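# Unpack the glassware case into the cork ring and tray

## Task

Open the case and take out the glassware. Set the flask upright, neck pointing up, in the cork ring. Place the condenser, the distillation head and the thermometer adapter in the padded tray. The task fails if any glass piece is squeezed or pressed hard, or drops more than a few centimetres.

## Robot and tools

ROBOT. There are two arms, left_arm and right_arm, and each ends in a five-finger hand. The left hand is the mirror image of the right. In the scene frame the left base sits at (+0.043, +0.495, 0) m and the right base at (-0.042, -0.426, 0) m, each yawed only slightly (quat_wxyz z about -0.027 and -0.018). The scene frame has its origin at table-top height between the arms, +z up, +x out over the table, and left_arm on the +y side. Camera image sides do not match arm names.

FRAMES. Each arm reports its hand pose, velocities and Hand target in its own base frame. Pose offsets also run along that arm's base axes, and turns pivot about the Hand target position. Fixed cameras and the table use the scene frame. Printed positions can be off by a few centimetres, more at long reach.

HAND POINT. This point sits 0.05 m in front of the palm and 0.15 m out from the wrist flange. Its +z runs along the straight fingers, +y points out of the palm, and +x runs across the palm away from the thumb on the right hand (toward the thumb on the left). Straight fingertips reach 0.06 to 0.07 m past the point, and their centre lines lie 0.06 m along -y. A bracket on the little-finger side can collide with things. With fingers level, the wrist may hang up to 0.11 m (palm down) or 0.23 m (palm up) below the point and can reach the table first.

ROW LAYOUT. One row is a single flat list of 28 numbers, each in [-1, 1], covering both arms even when only one moves. The first 14 are left_arm: dx, dy, dz, rx, ry, rz, little, ring, middle, index, thumb_bend, thumb_turn, force_limit, speed. The last 14 are right_arm in the same order. The six pose numbers are an offset from that arm's Hand target. They are not a pose. 1.0 equals 0.6 m of travel or 180 degrees. rx, ry, rz form a single rotation vector. Sending six zeros asks the arm to return to its current Hand target. The controller clips commanded orientation to within 32 degrees of the measured one at each step.

HAND NUMBERS. The six finger numbers are absolute targets. +1 means straight or open and -1 means curled or closed. For thumb_turn, -1 puts the thumb in front of the palm, opposite the fingers, and +1 puts it beside the palm. force_limit scales linearly from about 0 N at -1 to 10 N at +1 (15 N for the two thumb motors). speed runs from near zero at -1 up to full at +0.48 and above, and a full stroke takes 0.49 s. Close at speed -0.94 or lower for a gentle grip on glass. With the thumb in front, the hand can hold objects 0.035 to 0.065 m thick, or handles down to about 0.025 m. To leave a hand as it is, resend the last eight numbers you sent it. If you have sent none yet, send its hand_measured six, then hand_force_limit and hand_speed. A motor locks after reaching its target or force_limit. To grip harder, raise force_limit and send a target further closed than hand_measured. To loosen, send a target more open than hand_measured.

TOOLS.
- execute_actions(actions, cameras). actions is a list of actions. Each action is a list of up to 15 rows, one row per 1/30 s step. A short action repeats its last row. Every row in an action counts from the Hand target as it was when that action began. Images come back only when actions is empty or cameras are named.
- move(target, speed, blend, stop_force, zero, blocking, cameras). target is one 28-number row or a list of up to 15 rows. Every row counts from the same starting Hand targets. The hand point travels in a straight line toward the target. speed is in m/s, from 0.002 to 3.6, default 0.25; turning is capped at twice that in rad/s. You may give one speed or one per target. blend, in m, rounds the corners between targets in a list; 0 means stop at each. stop_force, in N from 3 to 120 and shared by both arms, ends an arm's path when it meets that much resistance along its motion. It can miss light pushes and is unreliable while the hand turns. Leave it out when backing away from a contact. zero (default true) re-zeroes the sensor before the move. blocking=false returns early and cannot be combined with stop_force. All paths stop after 10 s. The result adds a move: line with an outcome (done, off_target, moving, held, fault) and any limits (paced = clipped, held = steps withheld).
- wait(seconds 0 to 10, cameras): let the scene run while holding the last commands.
- stop(cameras): brake the running move.
- zoom_image(camera, region [x0, y0, x1, y1] in pixels, at most 504 by 504): take a closer look at the latest image from cam_high, cam_glassware, cam_left_wrist or cam_right_wrist. Each camera image is 672x504.
- show_instructions(): show the reference pages.
- zero_wrist_force(arm): re-zero left_arm or right_arm's wrist sensor.
- finished_scene(scene=1): end the scene.

RESULTS. Each result gives end_effector_position (m), end_effector_quat_wxyz, velocities and the Hand target. A hand point often stops short of its Hand target; send the remaining gap as an offset. Per-hand readings are hand_measured, hand_stopped_by (moving, target, force, stalled, fault) and hand_load_n, where a positive load pushes a finger open. These follow the same six-motor order as the row, and a lost grip appears as a load near 0. Wrist force and torque are given along the end effector's axes, plus a peak line. Joint torques include the arm's own weight. Joint velocities marked within noise mean the arm is still.

AVOID. Close on the glass slowly and softly, lower pieces gently, and never let one fall more than a few cm or leave the table. Hit nothing hard. A contact force of about 150 N, or joint torque of 139 N m (the three big joints) or 26 N m (wrist joints), stops that arm for 10 s. Aiming even slightly past a firm contact can trigger this. Keep the arms apart: a press between them can fail the task, and a clearance check may hold moves back. Do not route a path close past an arm's own base. Prolonged holding or straining heats motors; MOTOR HOT warns at 70 °C, and at 85 °C the arm brakes for 30 to 60 s.

Each tool is called after ">>>" in YAML: its name, and indented under it one key for each argument.

Reference images:

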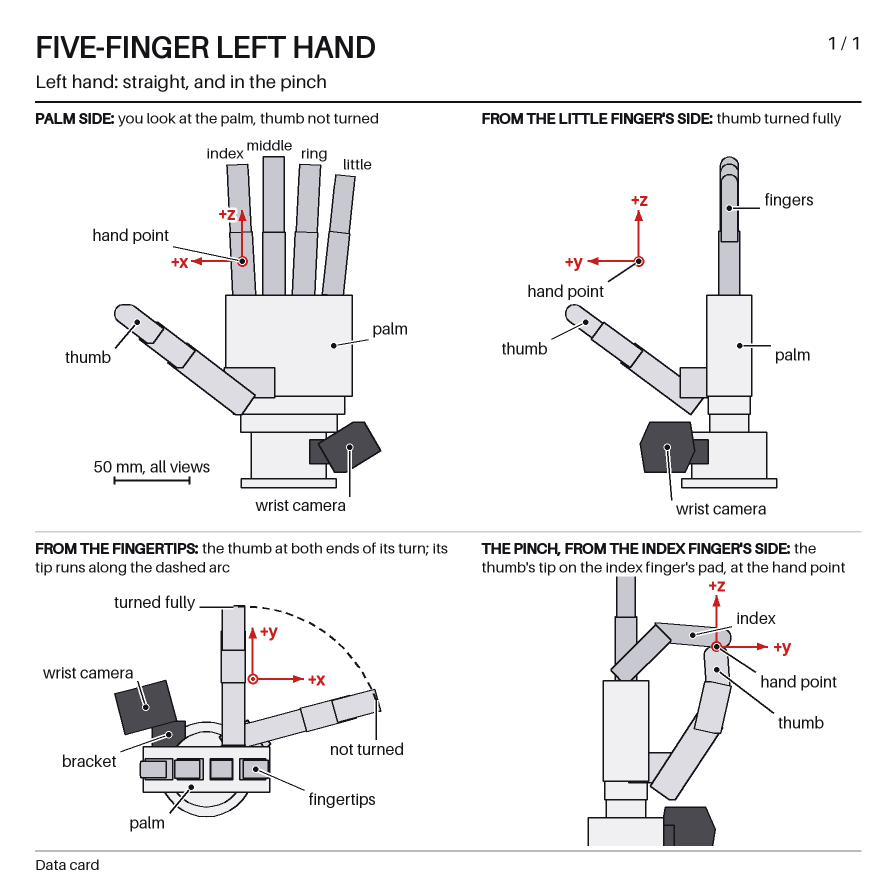

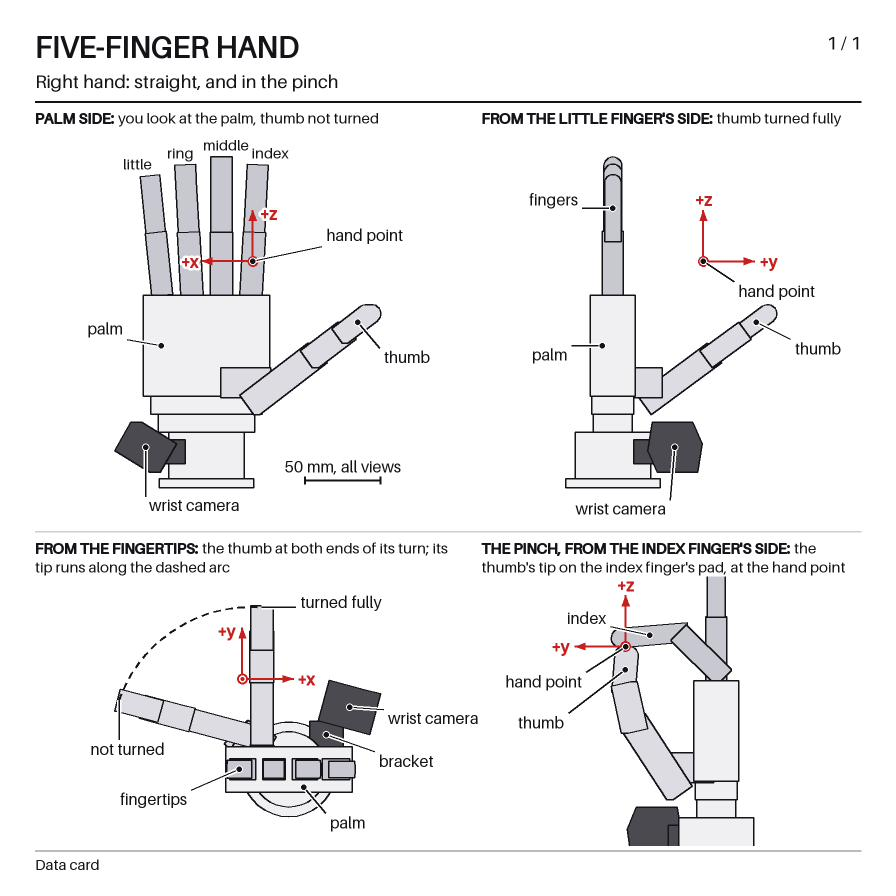

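## Session

>>> execute_actions:
  actions: []

Scene clock: 0.00 s.
left_arm: end_effector_position=(+0.3693, -0.9500, +0.1984) hand_measured=(+1.000, +1.000, +1.000, +1.000, +1.000, +1.000) hand_load_n=(+0.0, +0.0, +0.0, +0.0, +0.0, +0.0) hand_stopped_by=(target, target, target, target, target, target) hand_force_limit=0.00 hand_speed=-0.80 end_effector_quat_wxyz=(+0.175, +0.247, +0.657, -0.690) | right_arm: end_effector_position=(+0.2468, -0.2833, +0.3065) hand_measured=(+1.000, +1.000, +1.000, +1.000, +1.000, +1.000) hand_load_n=(+0.0, +0.0, +0.0, +0.0, +0.0, +0.0) hand_stopped_by=(target, target, target, target, target, target) hand_force_limit=0.00 hand_speed=-0.80 end_effector_quat_wxyz=(-0.194, +0.193, +0.948, +0.164)
Joint positions: left_arm=[2.245 -2.778 -0.241 3.04 -0.786 3.735] | right_arm=[-1.27 -1.117 1.29 1.882 1.748 -2.396]
Joint velocities: within noise
Joint torques (N m): no reading
Wrist force (N): no reading
Wrist torque (N m): no reading
Wrist force, peak (N): no reading
Hand target: left_arm +0.3693, -0.9500, +0.1984; +0.175, +0.247, +0.657, -0.690 | right_arm +0.2468, -0.2833, +0.3065; -0.194, +0.193, +0.948, +0.164

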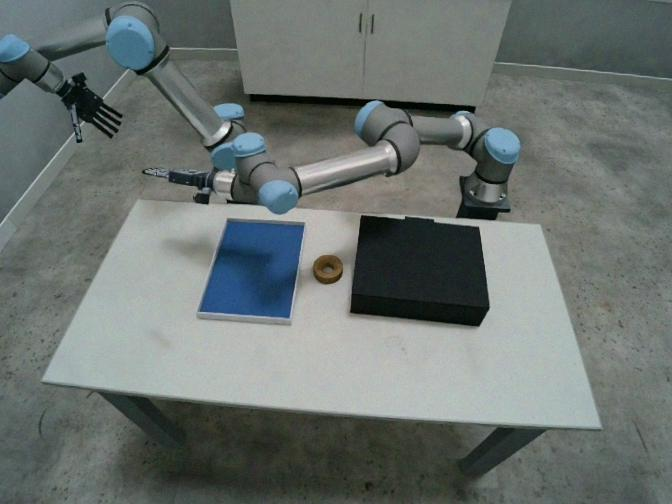

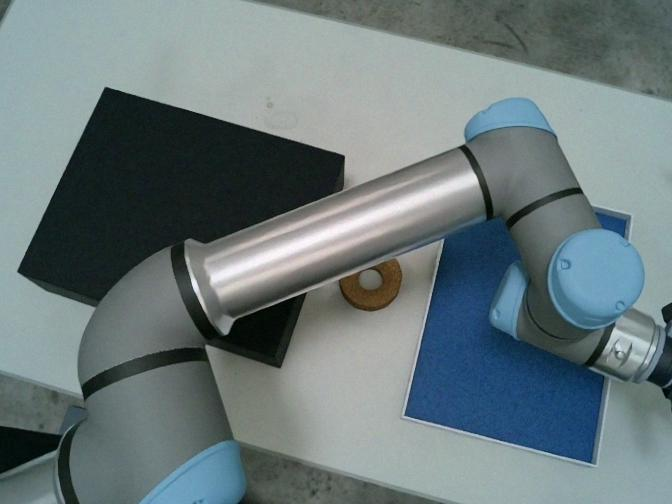

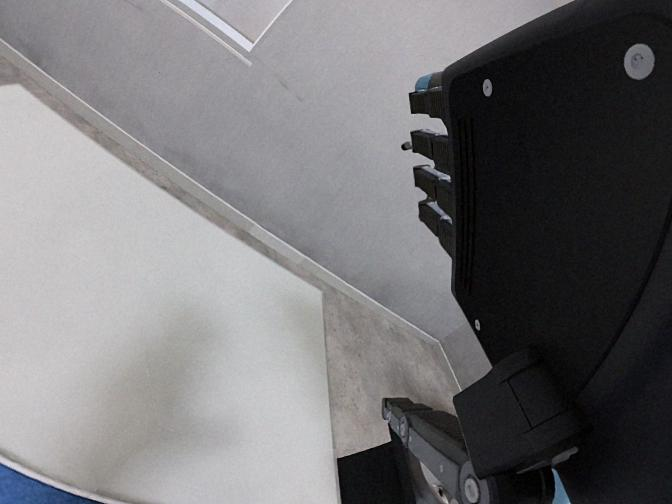

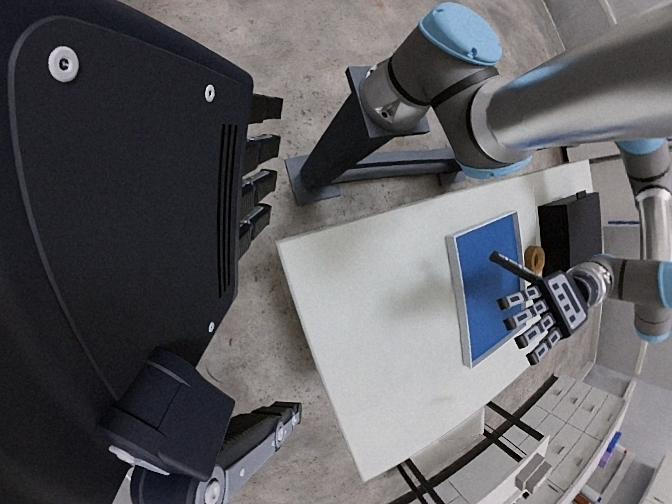

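>>> zoom_image:
  camera: "cam_high"
  region: [330, 190, 510, 340]

>>> zoom_image:
  camera: "cam_glassware"
  region: [0, 60, 504, 504]

>>> zoom_image:
  camera: "cam_right_wrist"
  region: [420, 140, 672, 400]

Scaled by 2.800.

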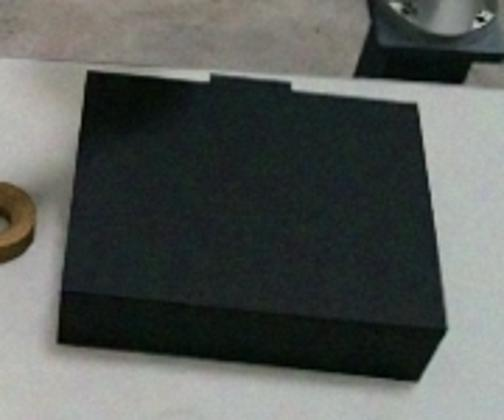

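Scaled by 1.000.

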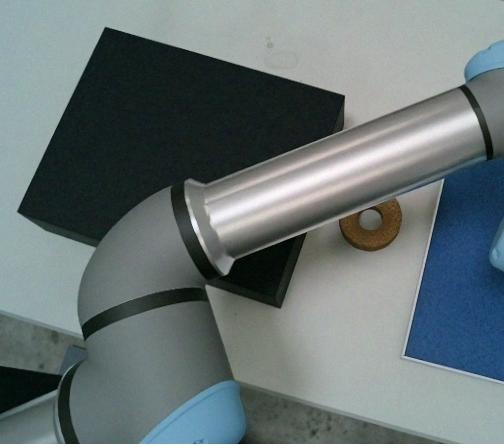

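Scaled by 1.938 from the camera's 672x504 image, which has a finer 960x720 frame.

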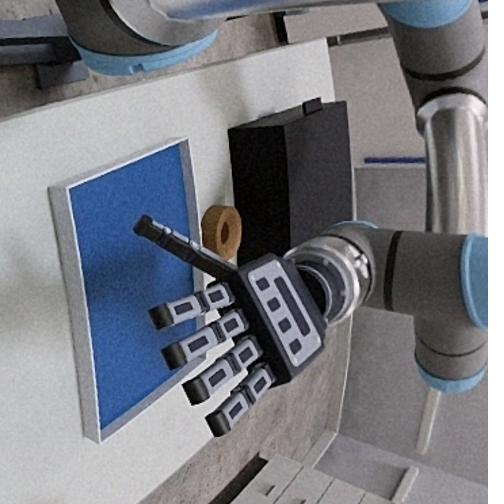

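>>> move:
  target: [0.0, 0.80, 0.35, 0.22, -0.13, -0.105, 1,1,1,1,1,1, 0.0, -0.8, 0,0,0,0,0,0, 1,1,1,1,1,1, 0.0, -0.8]
  cameras: ["all"]

Scene clock: 7.57 s.
left_arm: end_effector_position=(+0.3693, -0.4700, +0.4084) hand_measured=(+1.000, +1.000, +1.000, +1.000, +1.000, +1.000) hand_load_n=(+0.0, +0.0, +0.0, +0.0, +0.0, +0.0) hand_stopped_by=(target, target, target, target, target, target) hand_force_limit=0.00 hand_speed=-0.80 end_effector_quat_wxyz=(+0.096, +0.524, +0.753, -0.386) | right_arm: end_effector_position=(+0.2468, -0.2833, +0.3065) hand_measured=(+1.000, +1.000, +1.000, +1.000, +1.000, +1.000) hand_load_n=(+0.0, -0.5, +0.0, +0.0, +0.0, +0.0) hand_stopped_by=(target, target, target, target, target, target) hand_force_limit=0.00 hand_speed=-0.80 end_effector_quat_wxyz=(-0.194, +0.193, +0.948, +0.164)
Joint positions: left_arm=[2.707 -2.115 -0.75 1.37 -0.756 5.461] | right_arm=[-1.27 -1.117 1.29 1.882 1.748 -2.396]
Joint torques (N m): left_arm=[2.03 39.5 28.22 -3.5 1.32 1.1] | right_arm=[0.73 -38.02 -17.48 3.1 0.03 0.15]
Wrist force (N): left_arm=[-0.6 -0.3 -0.5] | right_arm=[0.4 0.2 -0.1]
Wrist torque (N m): left_arm=[-0.05 -0.10 0.07] | right_arm=[0.03 -0.06 0.03]
Wrist force, peak (N): left_arm=[0.7 1.5 1.7] | right_arm=[0.0 0.7 -0.1]
Hand target: left_arm +0.3693, -0.4700, +0.4084; +0.096, +0.524, +0.753, -0.386 | right_arm +0.2468, -0.2833, +0.3065; -0.194, +0.193, +0.948, +0.164
Off the commanded pose: left_arm 0.000 m, 0 deg | right_arm 0.000 m, 0 deg.
move: done

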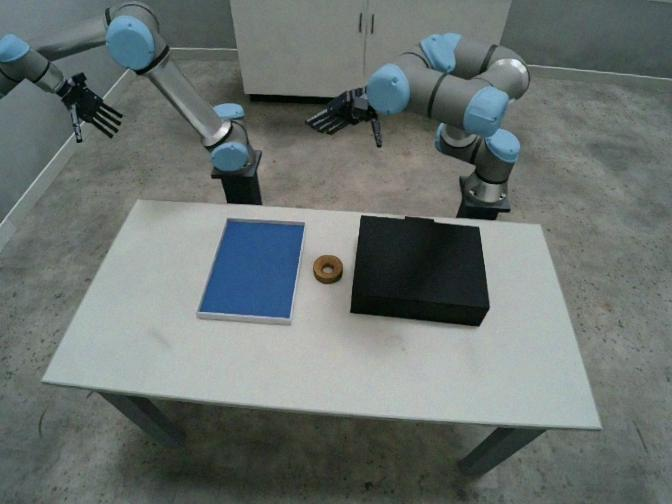

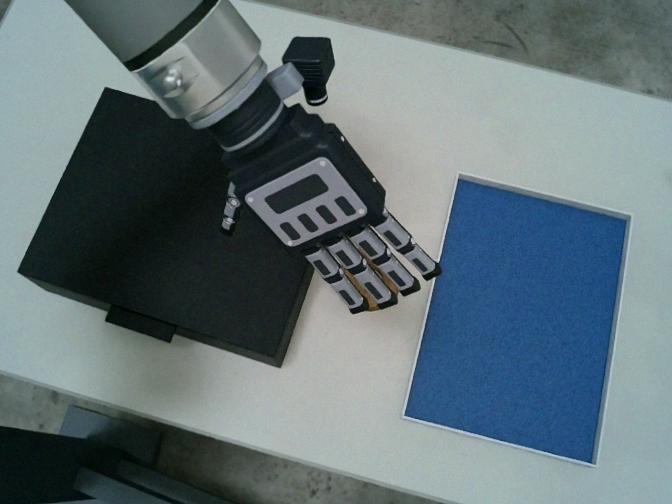

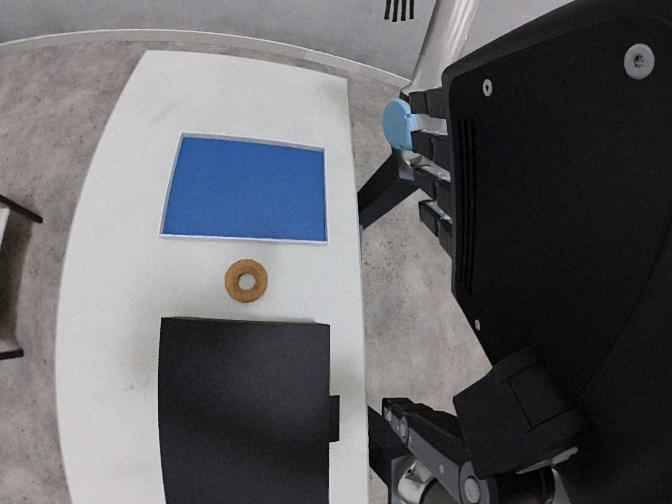

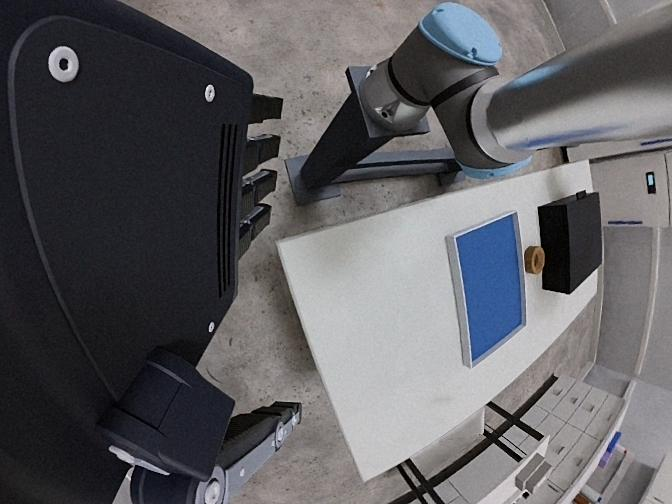

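>>> zoom_image:
  camera: "cam_high"
  region: [180, 60, 340, 220]

>>> zoom_image:
  camera: "cam_high"
  region: [400, 80, 560, 240]

>>> zoom_image:
  camera: "cam_glassware"
  region: [0, 180, 336, 504]

>>> zoom_image:
  camera: "cam_left_wrist"
  region: [120, 220, 420, 504]

Scaled by 3.150.

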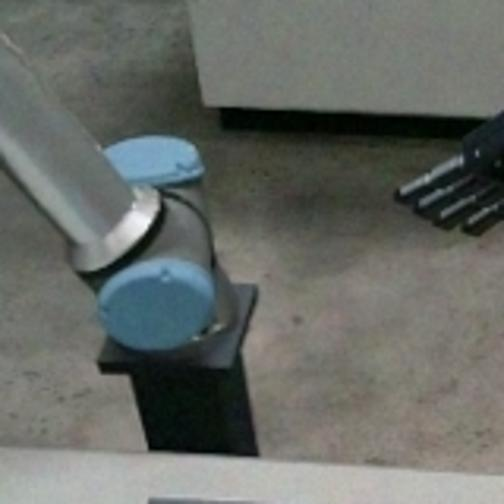

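Scaled by 3.150.

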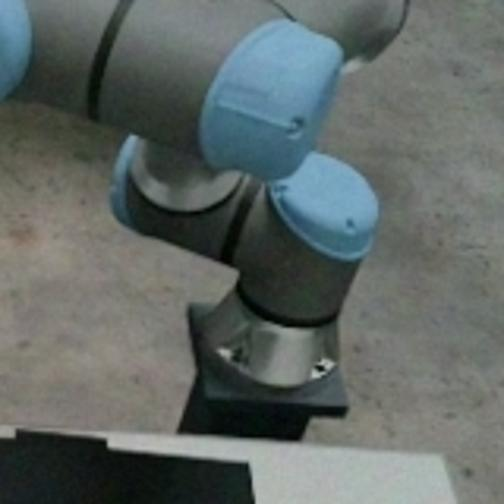

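Scaled by 1.500.

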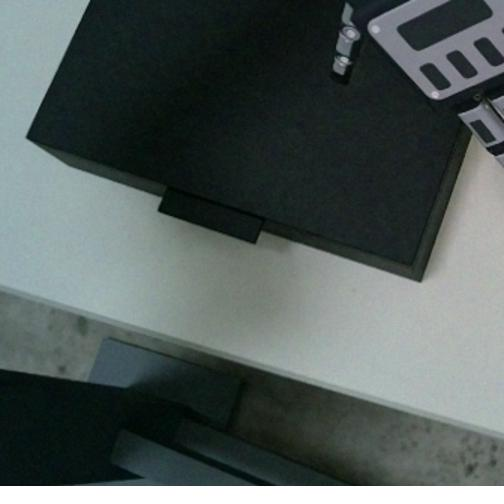

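Scaled by 1.680 from the camera's 672x504 image, which has a finer 960x720 frame.

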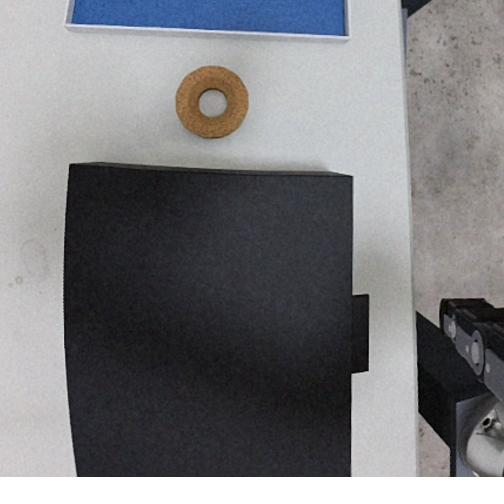

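>>> zoom_image:
  camera: "cam_left_wrist"
  region: [370, 60, 570, 260]

>>> zoom_image:
  camera: "cam_left_wrist"
  region: [350, 360, 560, 504]

Scaled by 2.520 from the camera's 672x504 image, which has a finer 960x720 frame.

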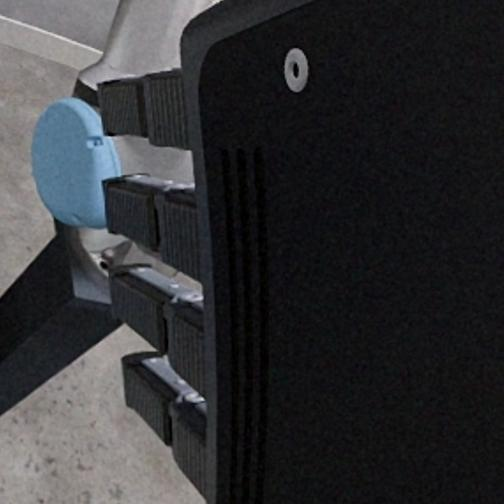

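Scaled by 2.400 from the camera's 672x504 image, which has a finer 960x720 frame.

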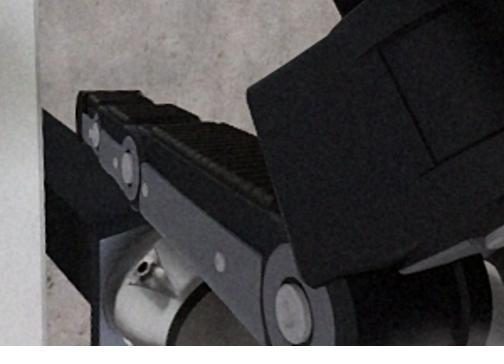

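>>> move:
  target: [-0.1155, 0.367, 0.15, 0.23, -0.137, -0.109, 1,1,1,1,1,1, 0.0, -0.8, 0,0,0,0,0,0, 1,1,1,1,1,1, 0.0, -0.8]
  cameras: ["all"]

Scene clock: 15.10 s.
left_arm: end_effector_position=(+0.3000, -0.2499, +0.4984) hand_measured=(+1.000, +1.000, +1.000, +1.000, +1.000, +1.000) hand_load_n=(+0.0, +0.0, +0.0, +0.0, +0.0, +0.0) hand_stopped_by=(target, target, target, target, target, target) hand_force_limit=0.00 hand_speed=-0.80 end_effector_quat_wxyz=(-0.004, +0.709, +0.705, +0.009) | right_arm: end_effector_position=(+0.2468, -0.2833, +0.3065) hand_measured=(+1.000, +1.000, +1.000, +1.000, +1.000, +1.000) hand_load_n=(+0.0, +0.0, +0.0, +0.0, +0.0, +0.0) hand_stopped_by=(target, target, target, target, target, target) hand_force_limit=0.00 hand_speed=-0.80 end_effector_quat_wxyz=(-0.194, +0.193, +0.948, +0.164)
Joint positions: left_arm=[2.633 -1.79 -0.903 1.121 -1.591 5.782] | right_arm=[-1.27 -1.117 1.29 1.882 1.748 -2.396]
Joint torques (N m): left_arm=[4.85 20.82 24.75 -2.58 -0.03 -2.55] | right_arm=[0.65 -37.43 -18.06 3.1 -0.1 0.18]
Wrist force (N): left_arm=[-0.6 0.5 -0.2] | right_arm=[0.0 0.2 0.2]
Wrist torque (N m): left_arm=[-0.03 -0.05 -0.17] | right_arm=[0.01 0.00 0.01]
Wrist force, peak (N): left_arm=[-0.7 1.1 -0.3] | right_arm=[0.2 0.4 -0.5]
Hand target: left_arm +0.3000, -0.2498, +0.4984; -0.004, +0.709, +0.705, +0.009 | right_arm +0.2468, -0.2833, +0.3065; -0.194, +0.193, +0.948, +0.164
Off the commanded pose: left_arm 0.000 m, 0 deg | right_arm 0.000 m, 0 deg.
move: done

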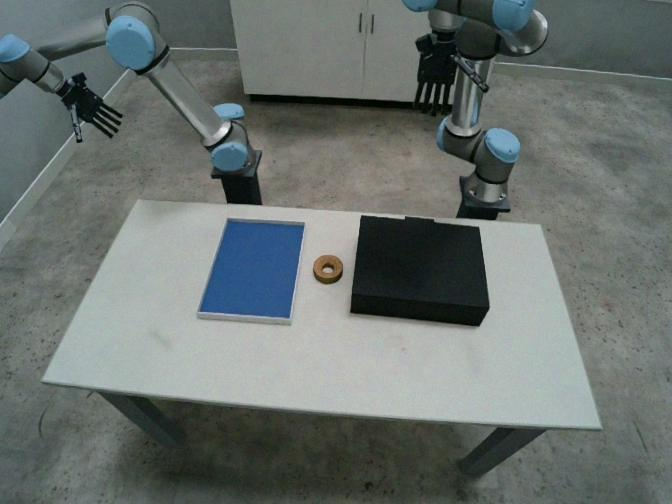

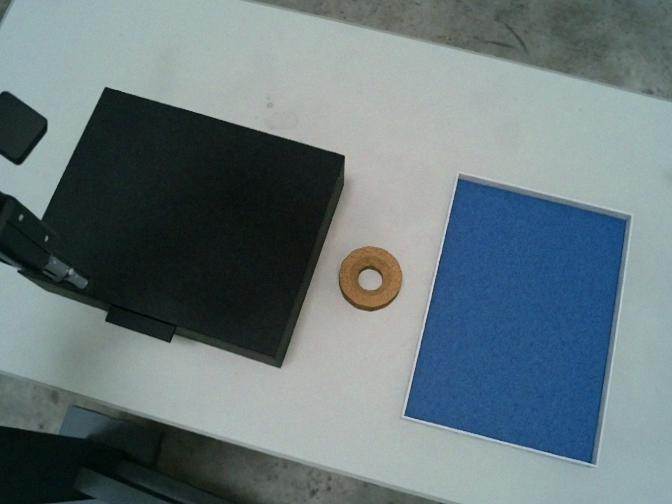

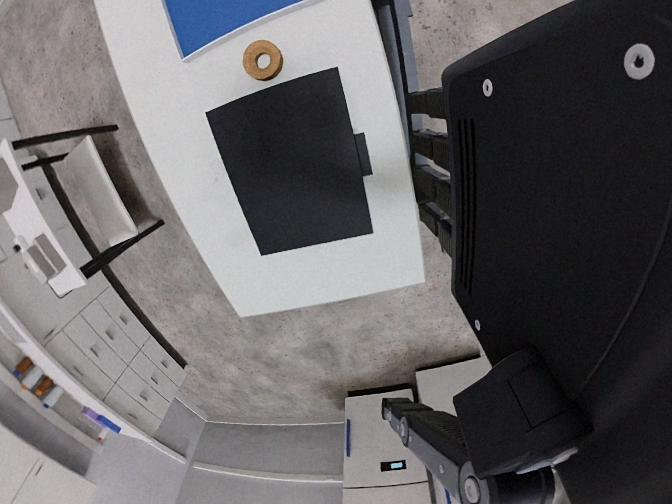

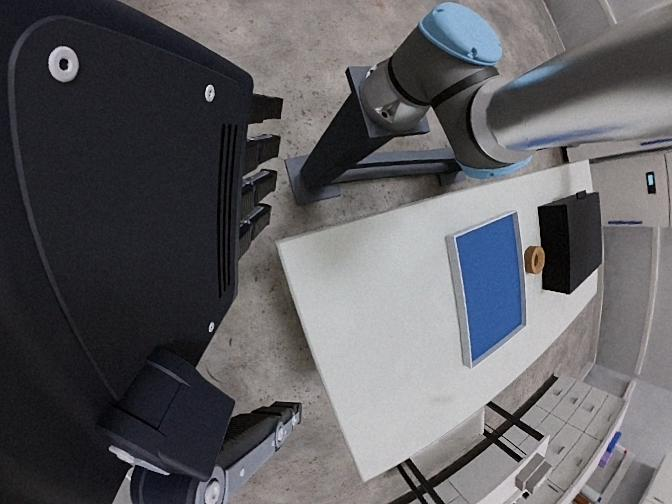

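>>> move:
  target: [0, 0, -0.3333, 0,0,0, 1,1,1,1,1,1, 0.0, -0.8, 0,0,0,0,0,0, 1,1,1,1,1,1, 0.0, -0.8]
  cameras: ["cam_left_wrist", "cam_high","cam_glassware"]

Scene clock: 17.07 s.
left_arm: end_effector_position=(+0.3000, -0.2498, +0.2985) hand_measured=(+1.000, +1.000, +1.000, +1.000, +1.000, +1.000) hand_load_n=(+0.0, +0.0, +0.0, +0.0, +0.0, +0.0) hand_stopped_by=(target, target, target, target, target, target) hand_force_limit=0.00 hand_speed=-0.80 end_effector_quat_wxyz=(-0.004, +0.709, +0.705, +0.009) | right_arm: end_effector_position=(+0.2468, -0.2833, +0.3065) hand_measured=(+1.000, +1.000, +1.000, +1.000, +1.000, +1.000) hand_load_n=(+0.0, +0.0, +0.0, +0.0, +0.0, +0.0) hand_stopped_by=(target, target, target, target, target, target) hand_force_limit=0.00 hand_speed=-0.80 end_effector_quat_wxyz=(-0.194, +0.193, +0.948, +0.164)
Joint positions: left_arm=[2.633 -1.702 -1.533 1.662 -1.591 5.782] | right_arm=[-1.27 -1.117 1.29 1.882 1.748 -2.396]
Joint torques (N m): left_arm=[3.84 30.35 11.13 -0.9 0.93 1.62] | right_arm=[1.37 -37.2 -17.42 2.88 0.16 0.14]
Wrist force (N): left_arm=[-0.2 0.7 -0.8] | right_arm=[0.1 0.0 -0.3]
Wrist torque (N m): left_arm=[0.05 -0.12 -0.21] | right_arm=[0.01 -0.01 0.02]
Wrist force, peak (N): left_arm=[-0.7 0.6 -2.6] | right_arm=[0.0 0.3 -0.5]
Hand target: left_arm +0.3000, -0.2498, +0.2984; -0.004, +0.709, +0.705, +0.009 | right_arm +0.2468, -0.2833, +0.3065; -0.194, +0.193, +0.948, +0.164
Off the commanded pose: left_arm 0.000 m, 0 deg | right_arm 0.000 m, 0 deg.
move: done
Images, in order (width x height): cam_high 672x504, cam_glassware 672x504, cam_left_wrist 672x504.

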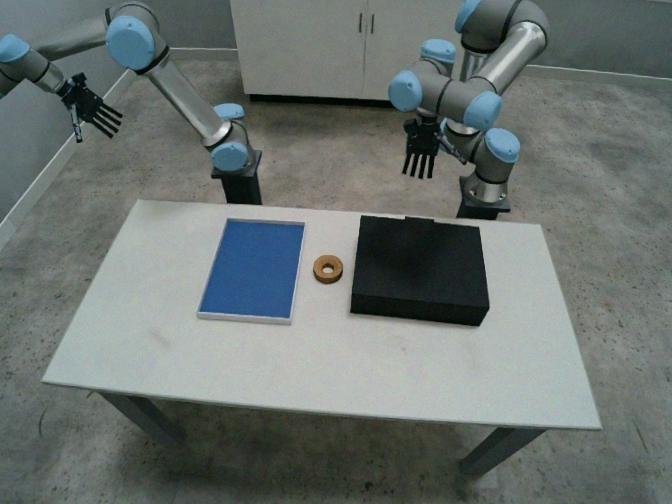

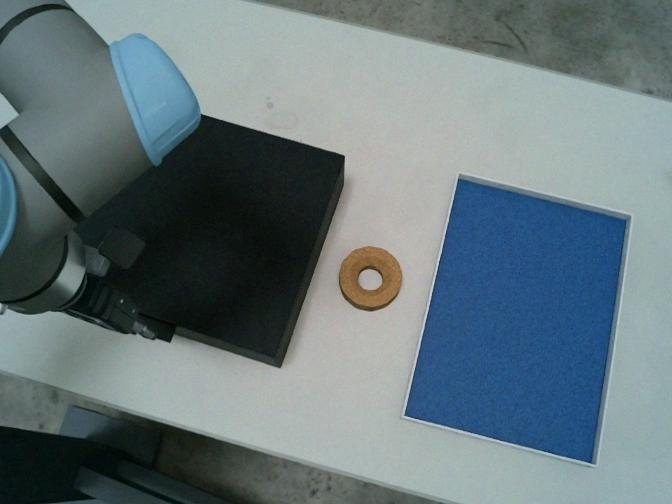

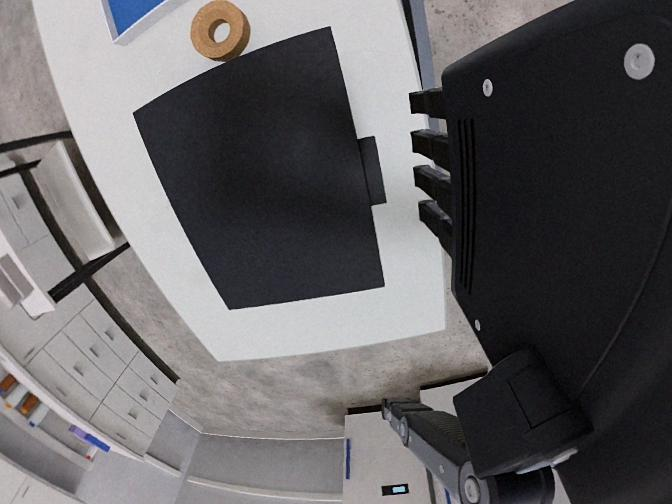

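>>> move:
  target: [0, 0.16667, 0, 0,0,0, 1,1,1,1,1,1, 0.0, -0.8, 0,0,0,0,0,0, 1,1,1,1,1,1, 0.0, -0.8]
  cameras: ["cam_left_wrist"]

Scene clock: 19.70 s.
left_arm: end_effector_position=(+0.3000, -0.1498, +0.2984) hand_measured=(+1.000, +1.000, +1.000, +1.000, +1.000, +1.000) hand_load_n=(+0.0, +0.0, +0.0, +0.0, -0.5, +0.0) hand_stopped_by=(target, target, target, target, target, target) hand_force_limit=0.00 hand_speed=-0.80 end_effector_quat_wxyz=(-0.004, +0.709, +0.705, +0.009) | right_arm: end_effector_position=(+0.2468, -0.2833, +0.3065) hand_measured=(+1.000, +1.000, +1.000, +1.000, +1.000, +1.000) hand_load_n=(+0.0, +0.0, +0.0, +0.0, +0.0, -0.5) hand_stopped_by=(target, target, target, target, target, target) hand_force_limit=0.00 hand_speed=-0.80 end_effector_quat_wxyz=(-0.194, +0.193, +0.948, +0.164)
Joint positions: left_arm=[2.939 -1.522 -1.719 1.675 -1.591 6.087] | right_arm=[-1.27 -1.117 1.29 1.882 1.748 -2.396]
Joint torques (N m): left_arm=[2.81 16.28 22.12 -4.42 -1.33 1.31] | right_arm=[0.71 -37.44 -16.94 3.11 0.05 0.27]
Wrist force (N): left_arm=[-0.2 0.6 -0.4] | right_arm=[-0.2 0.4 -0.2]
Wrist torque (N m): left_arm=[0.02 -0.11 0.02] | right_arm=[0.07 0.03 0.01]
Wrist force, peak (N): left_arm=[-1.8 1.1 -0.8] | right_arm=[0.1 0.6 -0.3]
Hand target: left_arm +0.3000, -0.1498, +0.2984; -0.004, +0.709, +0.705, +0.009 | right_arm +0.2468, -0.2833, +0.3065; -0.194, +0.193, +0.948, +0.164
Off the commanded pose: left_arm 0.000 m, 0 deg | right_arm 0.000 m, 0 deg.
move: done
Images, in order (width x height): cam_left_wrist 672x504.

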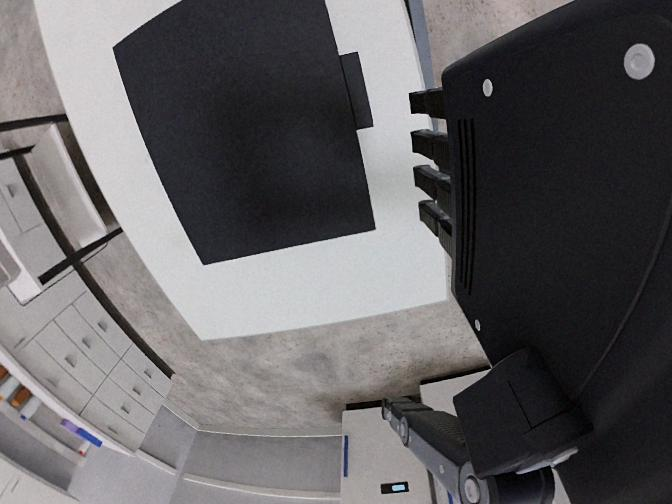

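>>> move:
  target: [-0.1667, -0.1167, -0.0833, 0,-0.1667,0, 0.1,0.1,0.1,0.1,1,1, 0.0, -0.3, 0,0,0,0,0,0, 1,1,1,1,1,1, 0.0, -0.8]
  cameras: ["all"]
  speed: 0.15

Scene clock: 28.53 s.
left_arm: end_effector_position=(+0.2000, -0.2198, +0.2484) hand_measured=(+0.100, +0.100, +0.100, +0.100, +1.000, +1.000) hand_load_n=(+0.5, +0.0, +0.0, +0.5, +0.0, +0.0) hand_stopped_by=(target, target, target, target, target, target) hand_force_limit=0.00 hand_speed=-0.30 end_effector_quat_wxyz=(+0.179, +0.683, +0.682, +0.193) | right_arm: end_effector_position=(+0.2468, -0.2833, +0.3065) hand_measured=(+1.000, +1.000, +1.000, +1.000, +1.000, +1.000) hand_load_n=(+0.0, +0.5, +0.0, +0.0, +0.0, +0.0) hand_stopped_by=(target, target, target, target, target, target) hand_force_limit=0.00 hand_speed=-0.80 end_effector_quat_wxyz=(-0.194, +0.193, +0.948, +0.164)
Joint positions: left_arm=[2.203 -1.428 -2.022 2.197 -2.004 5.417] | right_arm=[-1.27 -1.117 1.29 1.882 1.748 -2.396]
Joint torques (N m): left_arm=[-7.81 22.28 29.18 -2.41 0.22 0.03] | right_arm=[0.71 -37.87 -17.31 3.04 0.01 0.25]
Wrist force (N): left_arm=[0.0 0.5 -0.4] | right_arm=[0.0 0.2 -0.4]
Wrist torque (N m): left_arm=[-0.07 -0.08 -0.29] | right_arm=[0.05 0.01 0.01]
Wrist force, peak (N): left_arm=[0.0 1.4 -0.9] | right_arm=[0.2 0.5 -0.3]
Hand target: left_arm +0.2000, -0.2198, +0.2484; +0.179, +0.683, +0.682, +0.193 | right_arm +0.2468, -0.2833, +0.3065; -0.194, +0.193, +0.948, +0.164
Off the commanded pose: left_arm 0.000 m, 0 deg | right_arm 0.000 m, 0 deg.
move: done

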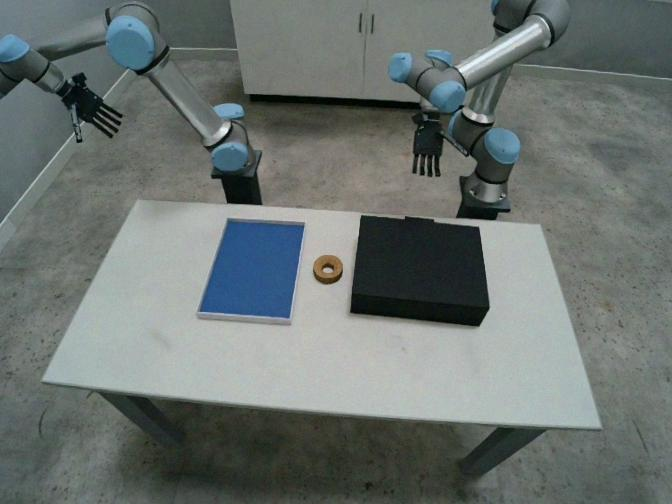

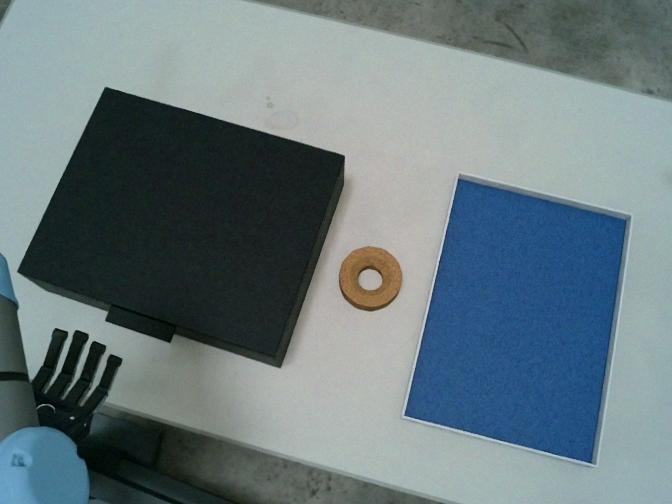

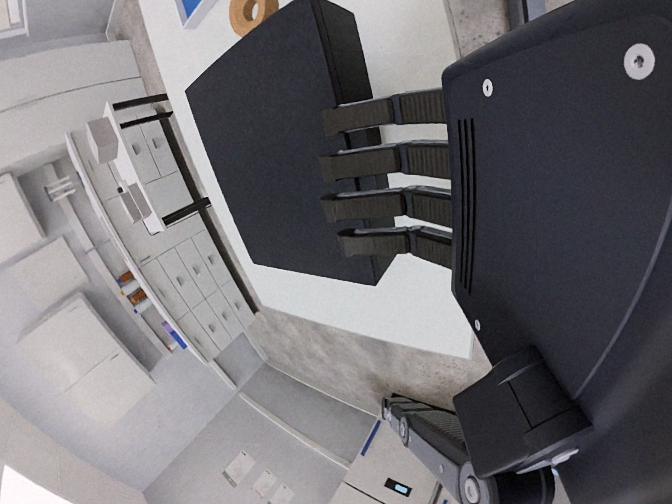

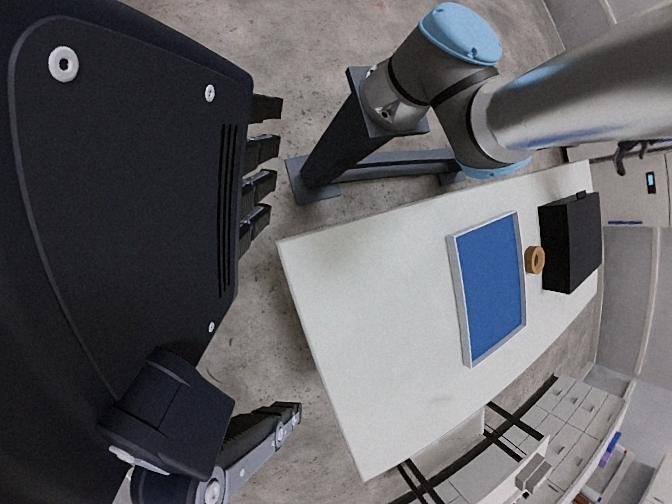

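>>> zoom_image:
  camera: "cam_glassware"
  region: [0, 240, 200, 440]

>>> zoom_image:
  camera: "cam_left_wrist"
  region: [240, 0, 480, 300]

Scaled by 2.520.

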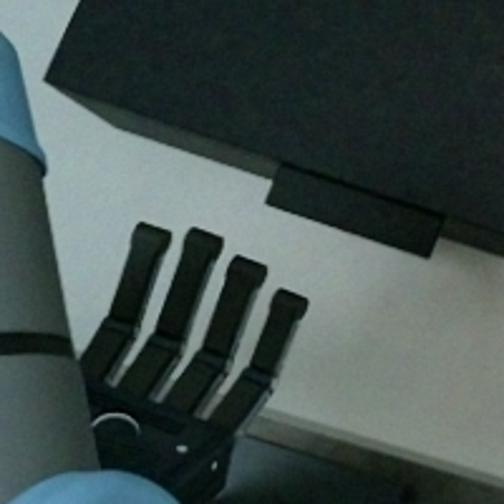

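Scaled by 1.680 from the camera's 672x504 image, which has a finer 960x720 frame.

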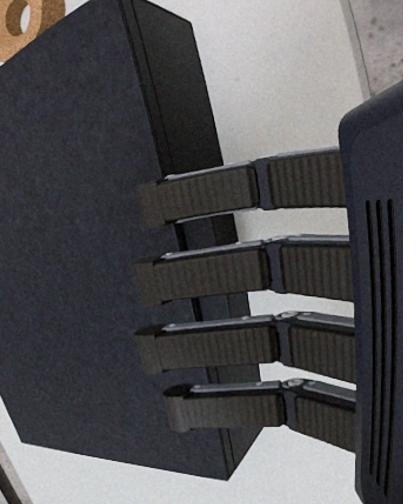

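>>> move:
  target:
    - [0, -0.02, -0.2623, 0,0,0, 0.1,0.1,0.1,0.1,1,1, 0.0, -0.3, 0,0,0,0,0,0, 1,1,1,1,1,1, 0.0, -0.8]
    - [0.08, -0.02, -0.2623, 0,0,0, 0.1,0.1,0.1,0.1,1,1, 0.0, -0.3, 0,0,0,0,0,0, 1,1,1,1,1,1, 0.0, -0.8]
  cameras: ["all"]
  speed: [0.12,0.06]

Scene clock: 40.00 s.
left_arm: end_effector_position=(+0.2480, -0.2319, +0.0910) hand_measured=(+0.100, +0.100, +0.100, +0.100, +1.000, +1.000) hand_load_n=(+0.5, +0.0, +0.0, +0.0, +0.0, +0.0) hand_stopped_by=(target, target, target, target, target, target) hand_force_limit=0.00 hand_speed=-0.30 end_effector_quat_wxyz=(+0.179, +0.683, +0.682, +0.193) | right_arm: end_effector_position=(+0.2468, -0.2833, +0.3065) hand_measured=(+1.000, +1.000, +1.000, +1.000, +1.000, +1.000) hand_load_n=(+0.0, +0.0, +0.0, +0.0, +0.0, +0.0) hand_stopped_by=(target, target, target, target, target, target) hand_force_limit=0.00 hand_speed=-0.80 end_effector_quat_wxyz=(-0.194, +0.193, +0.948, +0.164)
Joint positions: left_arm=[2.329 -1.694 -2.215 2.71 -1.961 5.547] | right_arm=[-1.27 -1.117 1.29 1.882 1.748 -2.396]
Joint torques (N m): left_arm=[-6.72 21.72 4.33 -3.83 -2.87 -2.56] | right_arm=[0.22 -37.94 -17.94 3.14 -0.02 0.18]
Wrist force (N): left_arm=[0.0 0.6 -0.1] | right_arm=[-0.1 0.2 -0.2]
Wrist torque (N m): left_arm=[-0.04 -0.09 -0.06] | right_arm=[0.04 0.02 0.01]
Wrist force, peak (N): left_arm=[0.0 1.2 -1.4] | right_arm=[0.0 0.4 -0.3]
Hand target: left_arm +0.2480, -0.2318, +0.0911; +0.179, +0.683, +0.682, +0.193 | right_arm +0.2468, -0.2833, +0.3065; -0.194, +0.193, +0.948, +0.164
Off the commanded pose: left_arm 0.000 m, 0 deg | right_arm 0.000 m, 0 deg.
move: done

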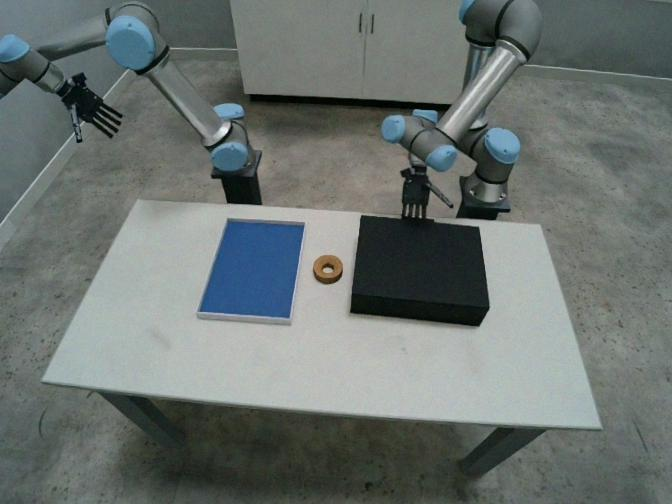

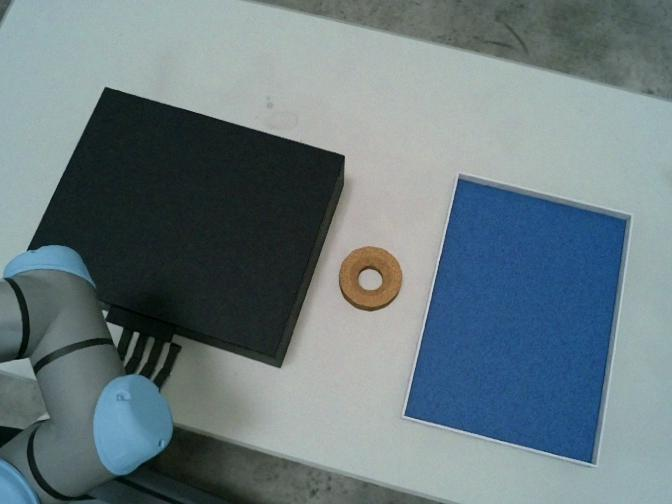

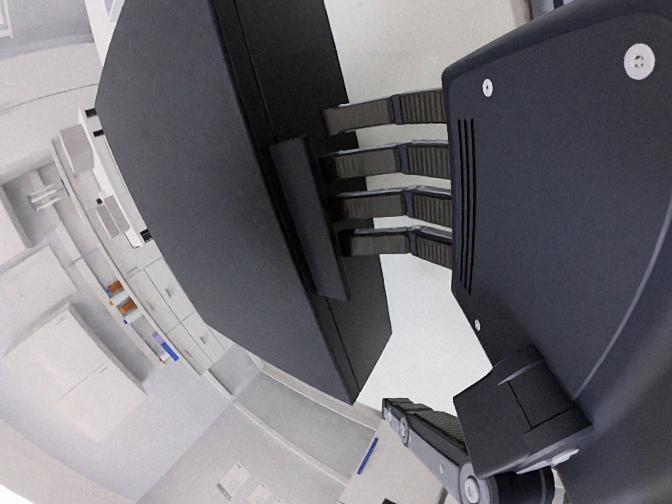

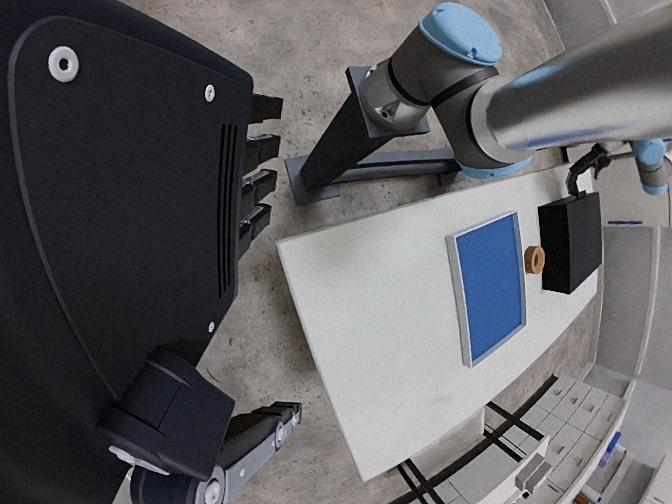

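>>> zoom_image:
  camera: "cam_left_wrist"
  region: [190, 60, 430, 340]

Scaled by 1.800 from the camera's 672x504 image, which has a finer 960x720 frame.

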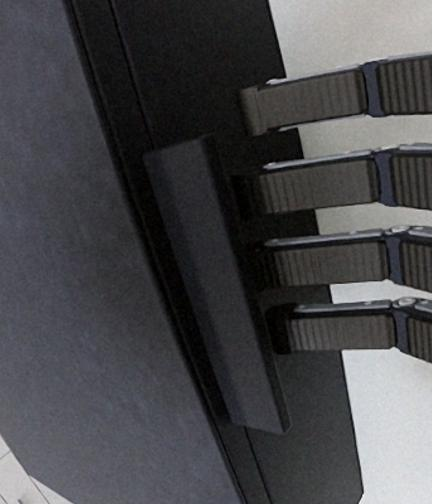

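>>> move:
  target: [0, 0, 0.04, 0,0,0, 0.1,0.1,0.1,0.1,1,1, 0.0, -0.3, 0,0,0,0,0,0, 1,1,1,1,1,1, 0.0, -0.8]
  cameras: ["cam_left_wrist", "cam_glassware"]
  speed: 0.03
  stop_force: 15

Scene clock: 45.50 s.
left_arm: end_effector_position=(+0.2480, -0.2318, +0.1151) hand_measured=(+0.100, +0.100, +0.100, +0.100, +1.000, +1.000) hand_load_n=(+0.0, +0.0, +3.0, +0.0, +0.0, +0.0) hand_stopped_by=(target, target, target, target, target, target) hand_force_limit=0.00 hand_speed=-0.30 end_effector_quat_wxyz=(+0.179, +0.683, +0.682, +0.193) | right_arm: end_effector_position=(+0.2468, -0.2833, +0.3065) hand_measured=(+1.000, +1.000, +1.000, +1.000, +1.000, +1.000) hand_load_n=(+0.0, +0.0, +0.0, +0.0, +0.0, +0.0) hand_stopped_by=(target, target, target, target, target, target) hand_force_limit=0.00 hand_speed=-0.80 end_effector_quat_wxyz=(-0.194, +0.193, +0.948, +0.164)
Joint positions: left_arm=[2.33 -1.648 -2.187 2.635 -1.962 5.547] | right_arm=[-1.27 -1.117 1.29 1.882 1.748 -2.396]
Joint torques (N m): left_arm=[-0.6 8.56 5.76 0.21 -1.42 -1.57] | right_arm=[0.76 -37.26 -17.33 3.12 0 0.25]
Wrist force (N): left_arm=[0.2 0.6 2.0] | right_arm=[-0.1 0.2 -0.3]
Wrist torque (N m): left_arm=[-0.06 -0.07 -0.07] | right_arm=[0.05 0.02 0.01]
Wrist force, peak (N): left_arm=[0.0 1.1 3.7] | right_arm=[0.3 0.5 -0.1]
Hand target: left_arm +0.2480, -0.2318, +0.1151; +0.179, +0.683, +0.682, +0.193 | right_arm +0.2468, -0.2833, +0.3065; -0.194, +0.193, +0.948, +0.164
Off the commanded pose: left_arm 0.000 m, 0 deg | right_arm 0.000 m, 0 deg.
move: done
Images, in order (width x height): cam_glassware 672x504, cam_left_wrist 672x504.

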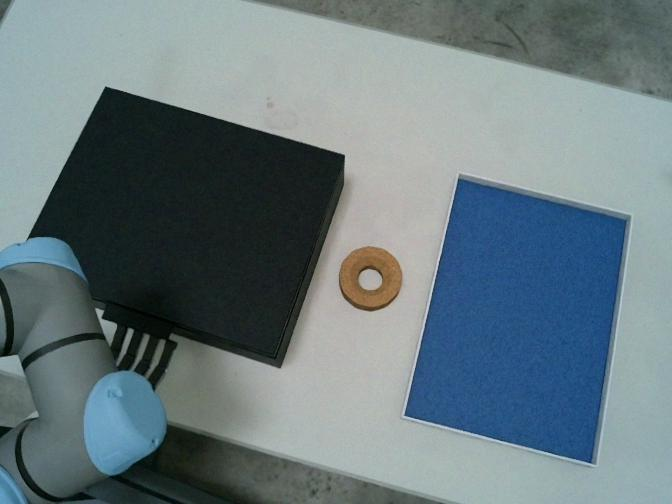

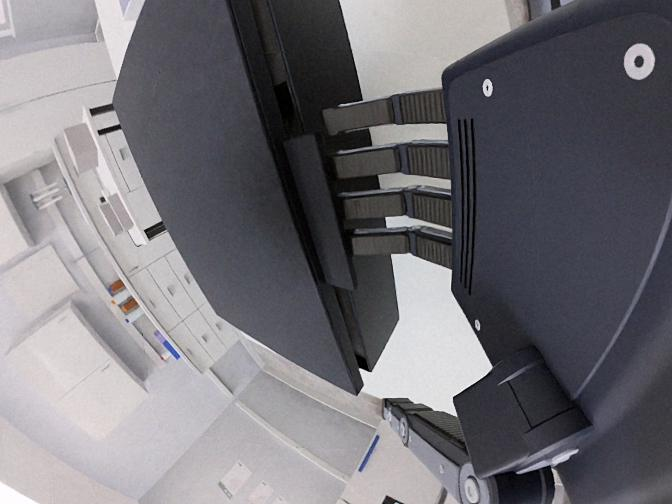

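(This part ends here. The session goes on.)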